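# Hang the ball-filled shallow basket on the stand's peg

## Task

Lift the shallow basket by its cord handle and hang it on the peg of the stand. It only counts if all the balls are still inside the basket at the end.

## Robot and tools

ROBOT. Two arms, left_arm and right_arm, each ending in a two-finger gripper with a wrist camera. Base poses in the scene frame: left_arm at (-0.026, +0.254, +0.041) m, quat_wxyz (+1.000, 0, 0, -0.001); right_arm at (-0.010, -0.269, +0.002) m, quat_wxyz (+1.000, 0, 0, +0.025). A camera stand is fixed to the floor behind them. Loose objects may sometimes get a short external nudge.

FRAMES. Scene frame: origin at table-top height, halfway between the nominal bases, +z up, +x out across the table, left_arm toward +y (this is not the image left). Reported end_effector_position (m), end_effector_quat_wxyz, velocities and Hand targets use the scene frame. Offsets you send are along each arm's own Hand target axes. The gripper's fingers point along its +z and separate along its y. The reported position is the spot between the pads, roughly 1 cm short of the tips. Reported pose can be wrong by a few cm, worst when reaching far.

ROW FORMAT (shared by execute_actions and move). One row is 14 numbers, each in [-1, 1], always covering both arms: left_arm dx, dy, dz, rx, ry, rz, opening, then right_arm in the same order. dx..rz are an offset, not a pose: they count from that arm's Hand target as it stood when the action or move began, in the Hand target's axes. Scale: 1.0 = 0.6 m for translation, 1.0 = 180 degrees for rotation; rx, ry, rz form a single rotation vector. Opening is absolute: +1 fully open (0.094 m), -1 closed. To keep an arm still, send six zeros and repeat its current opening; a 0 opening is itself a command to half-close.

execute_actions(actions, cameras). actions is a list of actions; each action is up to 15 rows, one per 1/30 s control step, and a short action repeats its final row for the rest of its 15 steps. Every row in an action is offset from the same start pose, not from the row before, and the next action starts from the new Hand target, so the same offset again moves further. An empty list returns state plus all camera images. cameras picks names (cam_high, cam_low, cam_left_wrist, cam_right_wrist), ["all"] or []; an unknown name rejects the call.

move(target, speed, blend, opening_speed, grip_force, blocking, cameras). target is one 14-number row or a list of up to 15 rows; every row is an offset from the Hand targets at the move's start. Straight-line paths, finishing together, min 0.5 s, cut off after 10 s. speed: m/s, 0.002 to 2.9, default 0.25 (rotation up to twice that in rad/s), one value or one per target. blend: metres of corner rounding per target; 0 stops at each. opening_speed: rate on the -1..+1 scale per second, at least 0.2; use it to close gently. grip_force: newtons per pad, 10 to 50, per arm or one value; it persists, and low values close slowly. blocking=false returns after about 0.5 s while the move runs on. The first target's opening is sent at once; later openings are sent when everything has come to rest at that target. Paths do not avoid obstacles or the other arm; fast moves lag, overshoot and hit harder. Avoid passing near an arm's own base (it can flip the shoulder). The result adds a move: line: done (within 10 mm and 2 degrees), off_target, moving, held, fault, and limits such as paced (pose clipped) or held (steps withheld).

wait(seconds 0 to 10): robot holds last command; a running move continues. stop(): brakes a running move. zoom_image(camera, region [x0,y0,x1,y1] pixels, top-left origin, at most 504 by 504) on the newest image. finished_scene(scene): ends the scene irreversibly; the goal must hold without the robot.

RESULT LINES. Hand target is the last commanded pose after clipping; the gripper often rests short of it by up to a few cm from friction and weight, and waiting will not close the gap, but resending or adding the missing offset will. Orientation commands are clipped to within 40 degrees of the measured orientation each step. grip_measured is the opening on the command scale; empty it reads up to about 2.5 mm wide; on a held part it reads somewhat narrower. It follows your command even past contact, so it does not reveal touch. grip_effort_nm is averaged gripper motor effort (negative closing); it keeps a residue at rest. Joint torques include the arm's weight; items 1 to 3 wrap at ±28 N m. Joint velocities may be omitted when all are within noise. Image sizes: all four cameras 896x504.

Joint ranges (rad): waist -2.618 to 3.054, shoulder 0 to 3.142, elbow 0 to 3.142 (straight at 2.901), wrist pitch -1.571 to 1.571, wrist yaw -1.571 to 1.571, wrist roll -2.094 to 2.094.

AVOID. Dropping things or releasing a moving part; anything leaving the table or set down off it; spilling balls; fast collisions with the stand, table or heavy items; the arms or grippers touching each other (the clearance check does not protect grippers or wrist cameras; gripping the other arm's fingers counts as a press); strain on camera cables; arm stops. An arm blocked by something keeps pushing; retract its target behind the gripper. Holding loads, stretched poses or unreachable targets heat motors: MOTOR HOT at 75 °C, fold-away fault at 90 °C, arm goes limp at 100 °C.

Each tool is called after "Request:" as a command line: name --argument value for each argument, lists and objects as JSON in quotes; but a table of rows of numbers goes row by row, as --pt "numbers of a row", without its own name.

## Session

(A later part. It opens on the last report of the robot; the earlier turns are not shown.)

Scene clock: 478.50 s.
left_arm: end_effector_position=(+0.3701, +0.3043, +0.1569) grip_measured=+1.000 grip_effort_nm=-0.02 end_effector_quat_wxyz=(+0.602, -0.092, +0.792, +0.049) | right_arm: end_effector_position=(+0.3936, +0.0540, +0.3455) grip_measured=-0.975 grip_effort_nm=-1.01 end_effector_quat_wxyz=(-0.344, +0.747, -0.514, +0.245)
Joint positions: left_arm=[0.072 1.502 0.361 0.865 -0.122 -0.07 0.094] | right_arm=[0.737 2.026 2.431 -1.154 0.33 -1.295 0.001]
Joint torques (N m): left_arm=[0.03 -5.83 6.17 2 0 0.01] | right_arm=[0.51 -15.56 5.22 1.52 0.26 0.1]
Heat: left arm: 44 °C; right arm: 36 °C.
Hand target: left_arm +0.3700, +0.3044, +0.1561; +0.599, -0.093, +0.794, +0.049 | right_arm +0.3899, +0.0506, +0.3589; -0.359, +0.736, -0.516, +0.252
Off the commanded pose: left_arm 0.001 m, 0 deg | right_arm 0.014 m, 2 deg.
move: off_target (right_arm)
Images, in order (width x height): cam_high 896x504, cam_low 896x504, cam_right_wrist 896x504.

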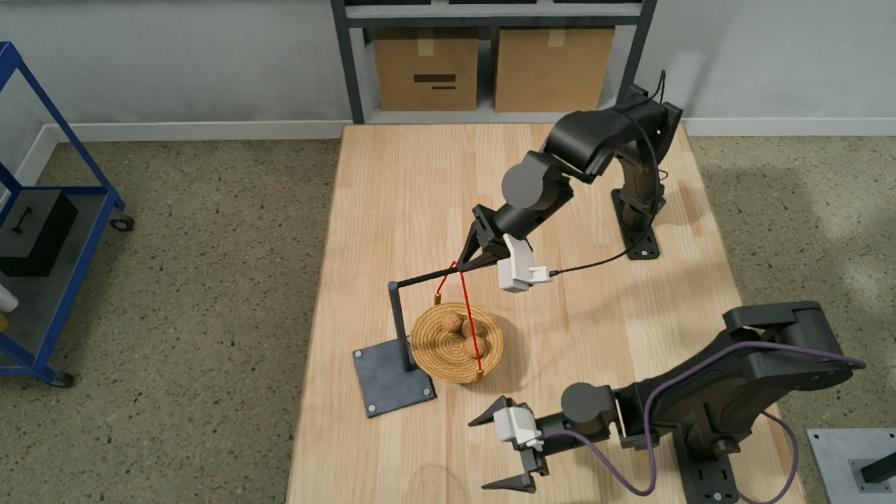

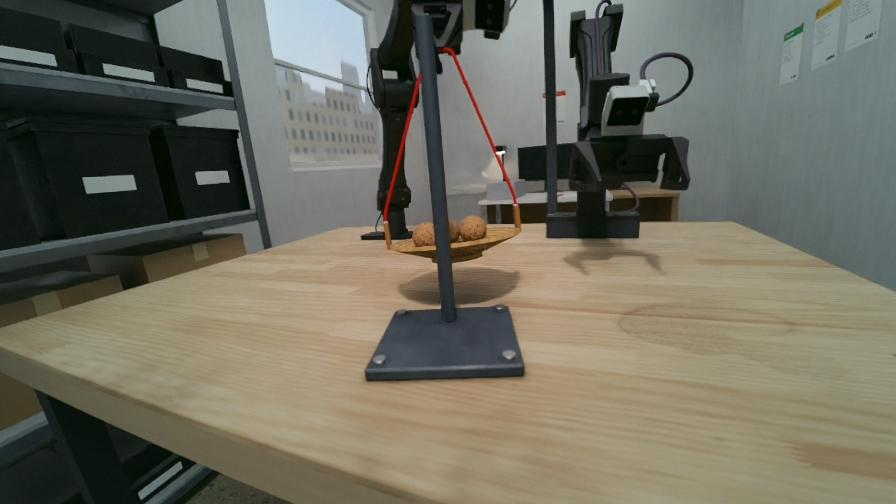

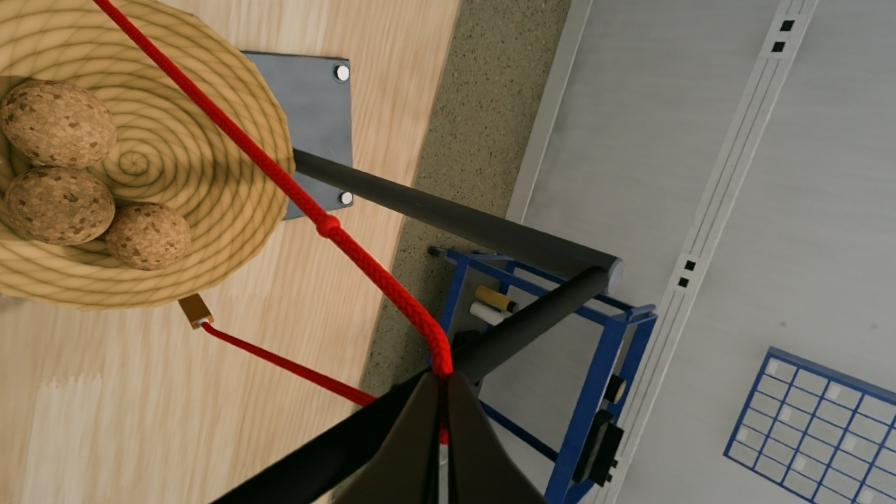

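Request:
move --target '[0,0,0,0,0,0,1,0,-0.0066,-0.0051,0,0,0,-0.7]' --speed 0.005 --opening_speed 0.2 --cameras '["cam_high","cam_low","cam_right_wrist"]'

Request:
zoom_image --camera "cam_low" --region '[400, 0, 500, 100]'

Request:
zoom_image --camera "cam_right_wrist" --region '[300, 260, 600, 504]'

Request:
zoom_image --camera "cam_high" --region '[380, 220, 520, 320]'

Scene clock: 494.17 s.
left_arm: end_effector_position=(+0.3701, +0.3043, +0.1569) grip_measured=+1.000 grip_effort_nm=-0.03 end_effector_quat_wxyz=(+0.602, -0.092, +0.792, +0.049) | right_arm: end_effector_position=(+0.3950, +0.0539, +0.3518) grip_measured=-0.702 grip_effort_nm=0.12 end_effector_quat_wxyz=(-0.352, +0.742, -0.514, +0.249)
Joint positions: left_arm=[0.072 1.502 0.361 0.865 -0.122 -0.07 0.094] | right_arm=[0.737 2.026 2.444 -1.148 0.336 -1.295 0.014]
Joint torques (N m): left_arm=[0.05 -5.83 6.16 2 0 0] | right_arm=[0.49 -13.5 8.72 1.19 0.2 0.1]
Heat: left arm: 44 °C; right arm: 36 °C.
Hand target: left_arm +0.3700, +0.3044, +0.1561; +0.599, -0.093, +0.794, +0.049 | right_arm +0.3900, +0.0506, +0.3639; -0.359, +0.736, -0.516, +0.252
Off the commanded pose: left_arm 0.001 m, 0 deg | right_arm 0.014 m, 1 deg.
move: off_target (right_arm)
Images, in order (width x height): cam_high 896x504, cam_low 896x504, cam_right_wrist 896x504.

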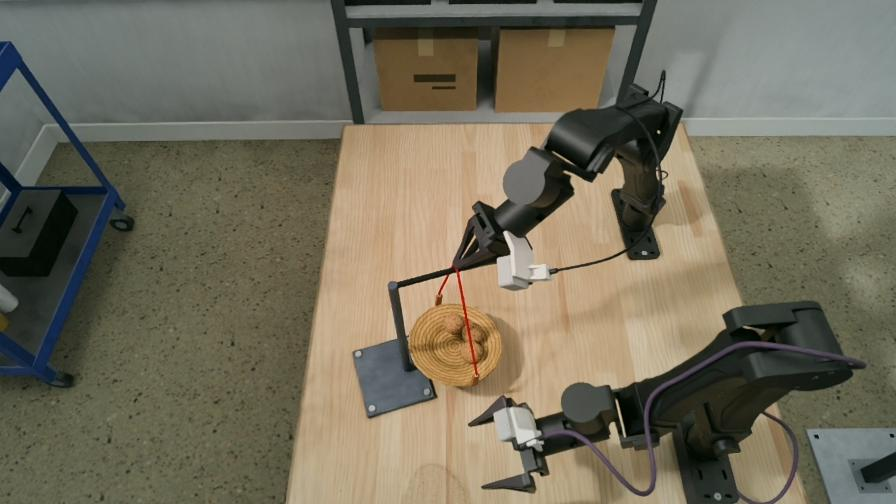

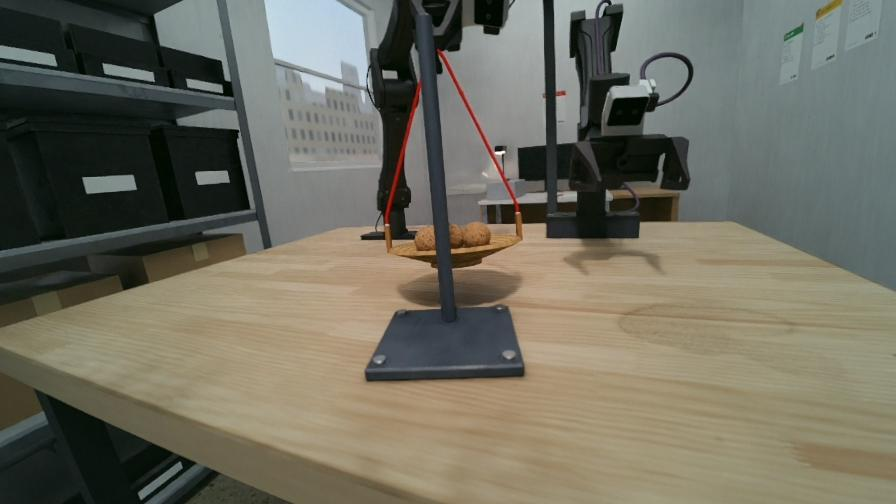

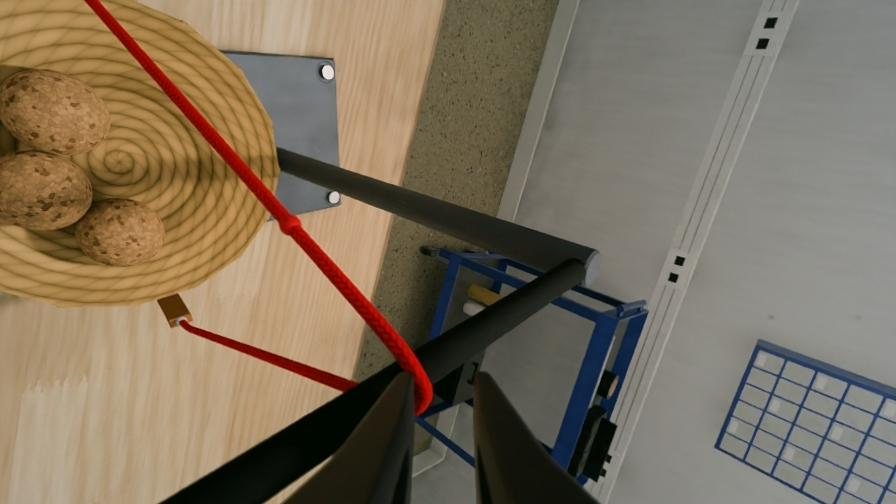

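Scaled by 5.040 from the camera's 896x504 image, which has a finer 1280x720 frame.

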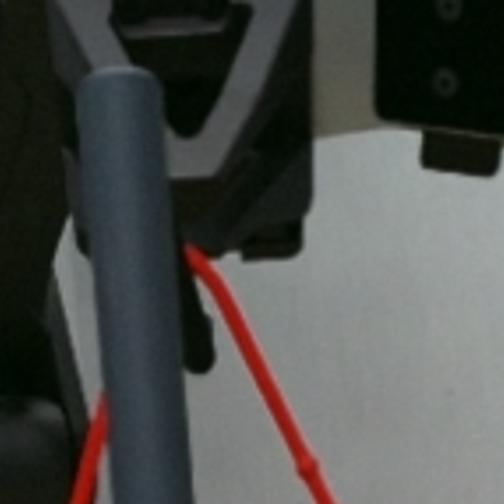

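Scaled by 1.680 from the camera's 896x504 image, which has a finer 1280x720 frame.

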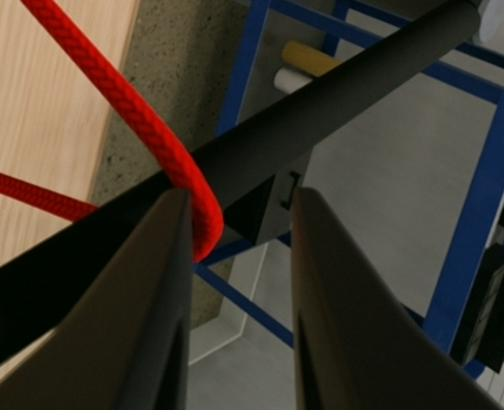

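Scaled by 3.600 from the camera's 896x504 image, which has a finer 1280x720 frame.

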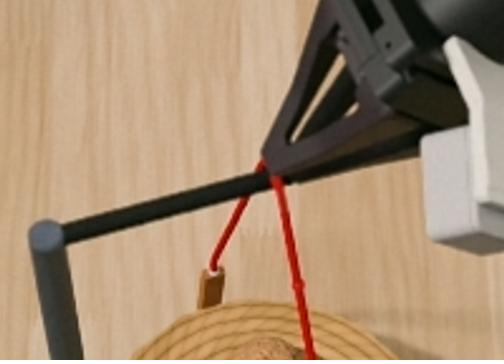

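Request:
move --pt "0 0 0 0 0 0 1 0 0 -0.05 0 0 0 -0.7" --pt "0 0 0 0 0 0 1 0 0 -0.2 0 0 0 -0.7" --speed '[0.03,0.1]' --blend '[0.01,0]' --cameras '["all"]'

Request:
zoom_image --camera "cam_high" --region '[340, 220, 560, 420]'

Request:
zoom_image --camera "cam_low" --region '[360, 0, 540, 280]'

Scene clock: 505.63 s.
left_arm: end_effector_position=(+0.3701, +0.3043, +0.1569) grip_measured=+1.000 grip_effort_nm=-0.02 end_effector_quat_wxyz=(+0.602, -0.092, +0.792, +0.049) | right_arm: end_effector_position=(+0.3063, +0.0249, +0.4330) grip_measured=-0.702 grip_effort_nm=0.13 end_effector_quat_wxyz=(-0.377, +0.734, -0.504, +0.255)
Joint positions: left_arm=[0.072 1.502 0.361 0.865 -0.122 -0.07 0.094] | right_arm=[0.875 1.998 2.844 -1.548 0.438 -1.219 0.014]
Joint torques (N m): left_arm=[0.03 -5.83 6.16 2 0 0] | right_arm=[0.47 -10.91 5.6 1.13 0.19 0.12]
Heat: left arm: 44 °C; right arm: 37 °C.
Hand target: left_arm +0.3700, +0.3044, +0.1561; +0.599, -0.093, +0.794, +0.049 | right_arm +0.3011, +0.0185, +0.4376; -0.359, +0.736, -0.516, +0.252
Off the commanded pose: left_arm 0.001 m, 0 deg | right_arm 0.010 m, 3 deg.
joint sent to its limit (right arm) — joint 4 (wrist pitch), lower limit. The joint targets still meet the commanded pose.
move: off_target (right_arm)

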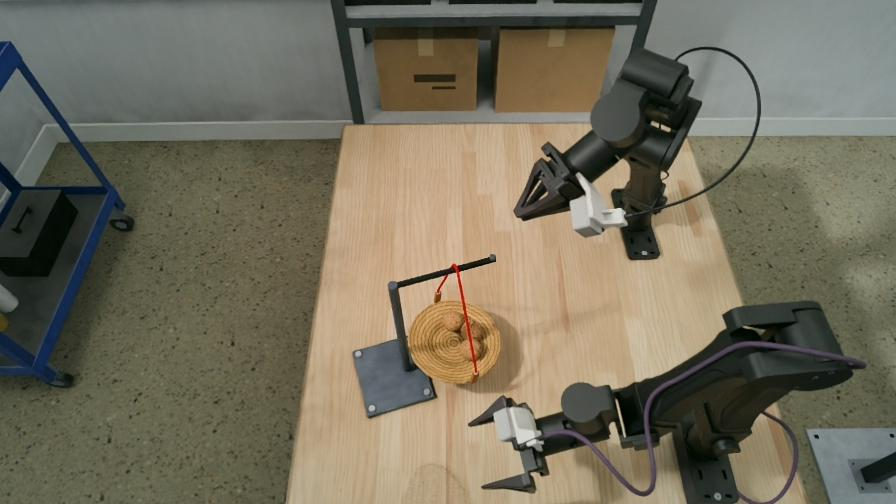

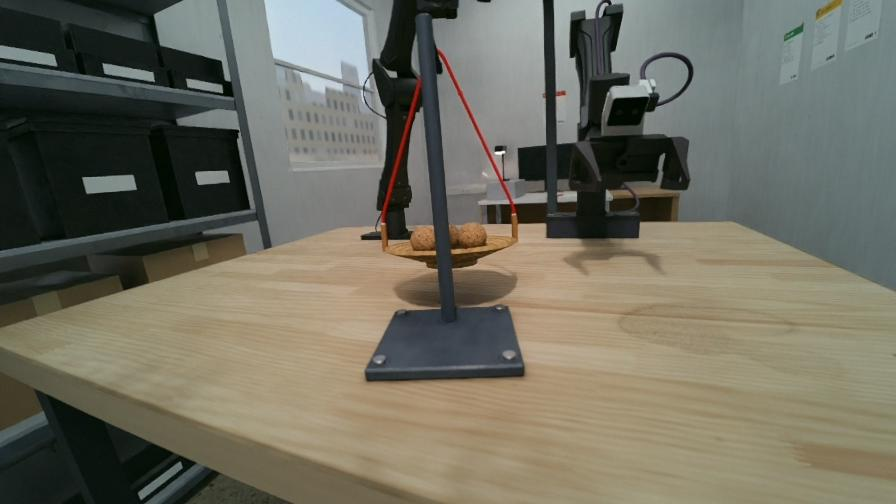

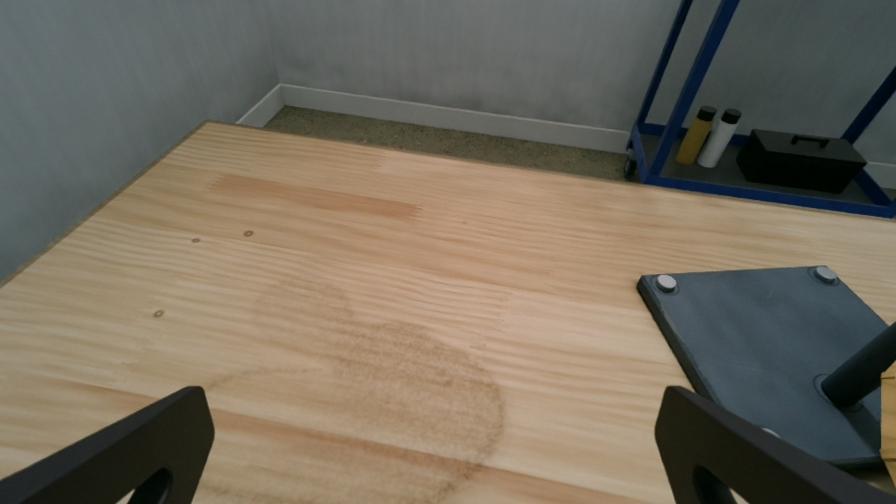

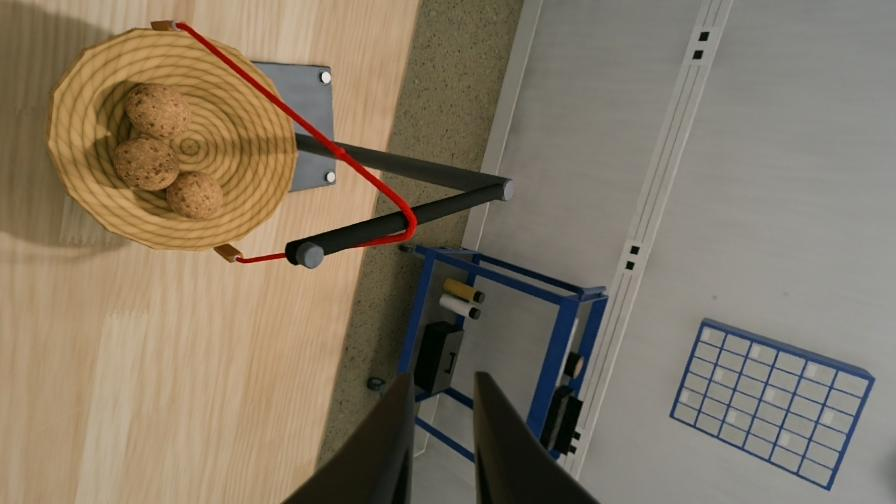

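Scaled by 2.291 from the camera's 896x504 image, which has a finer 1280x720 frame.

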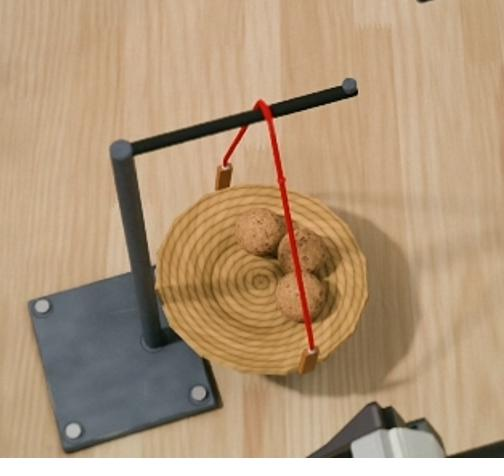

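Scaled by 1.800 from the camera's 896x504 image, which has a finer 1280x720 frame.

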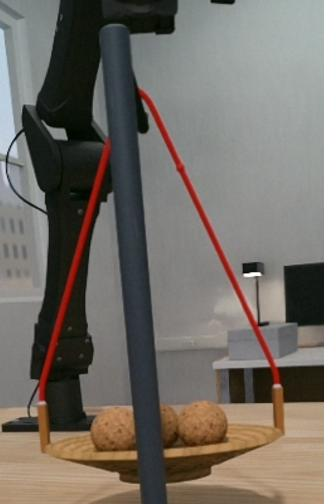

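Request:
finished_scene --scene 1

The scene is finished: the task was done.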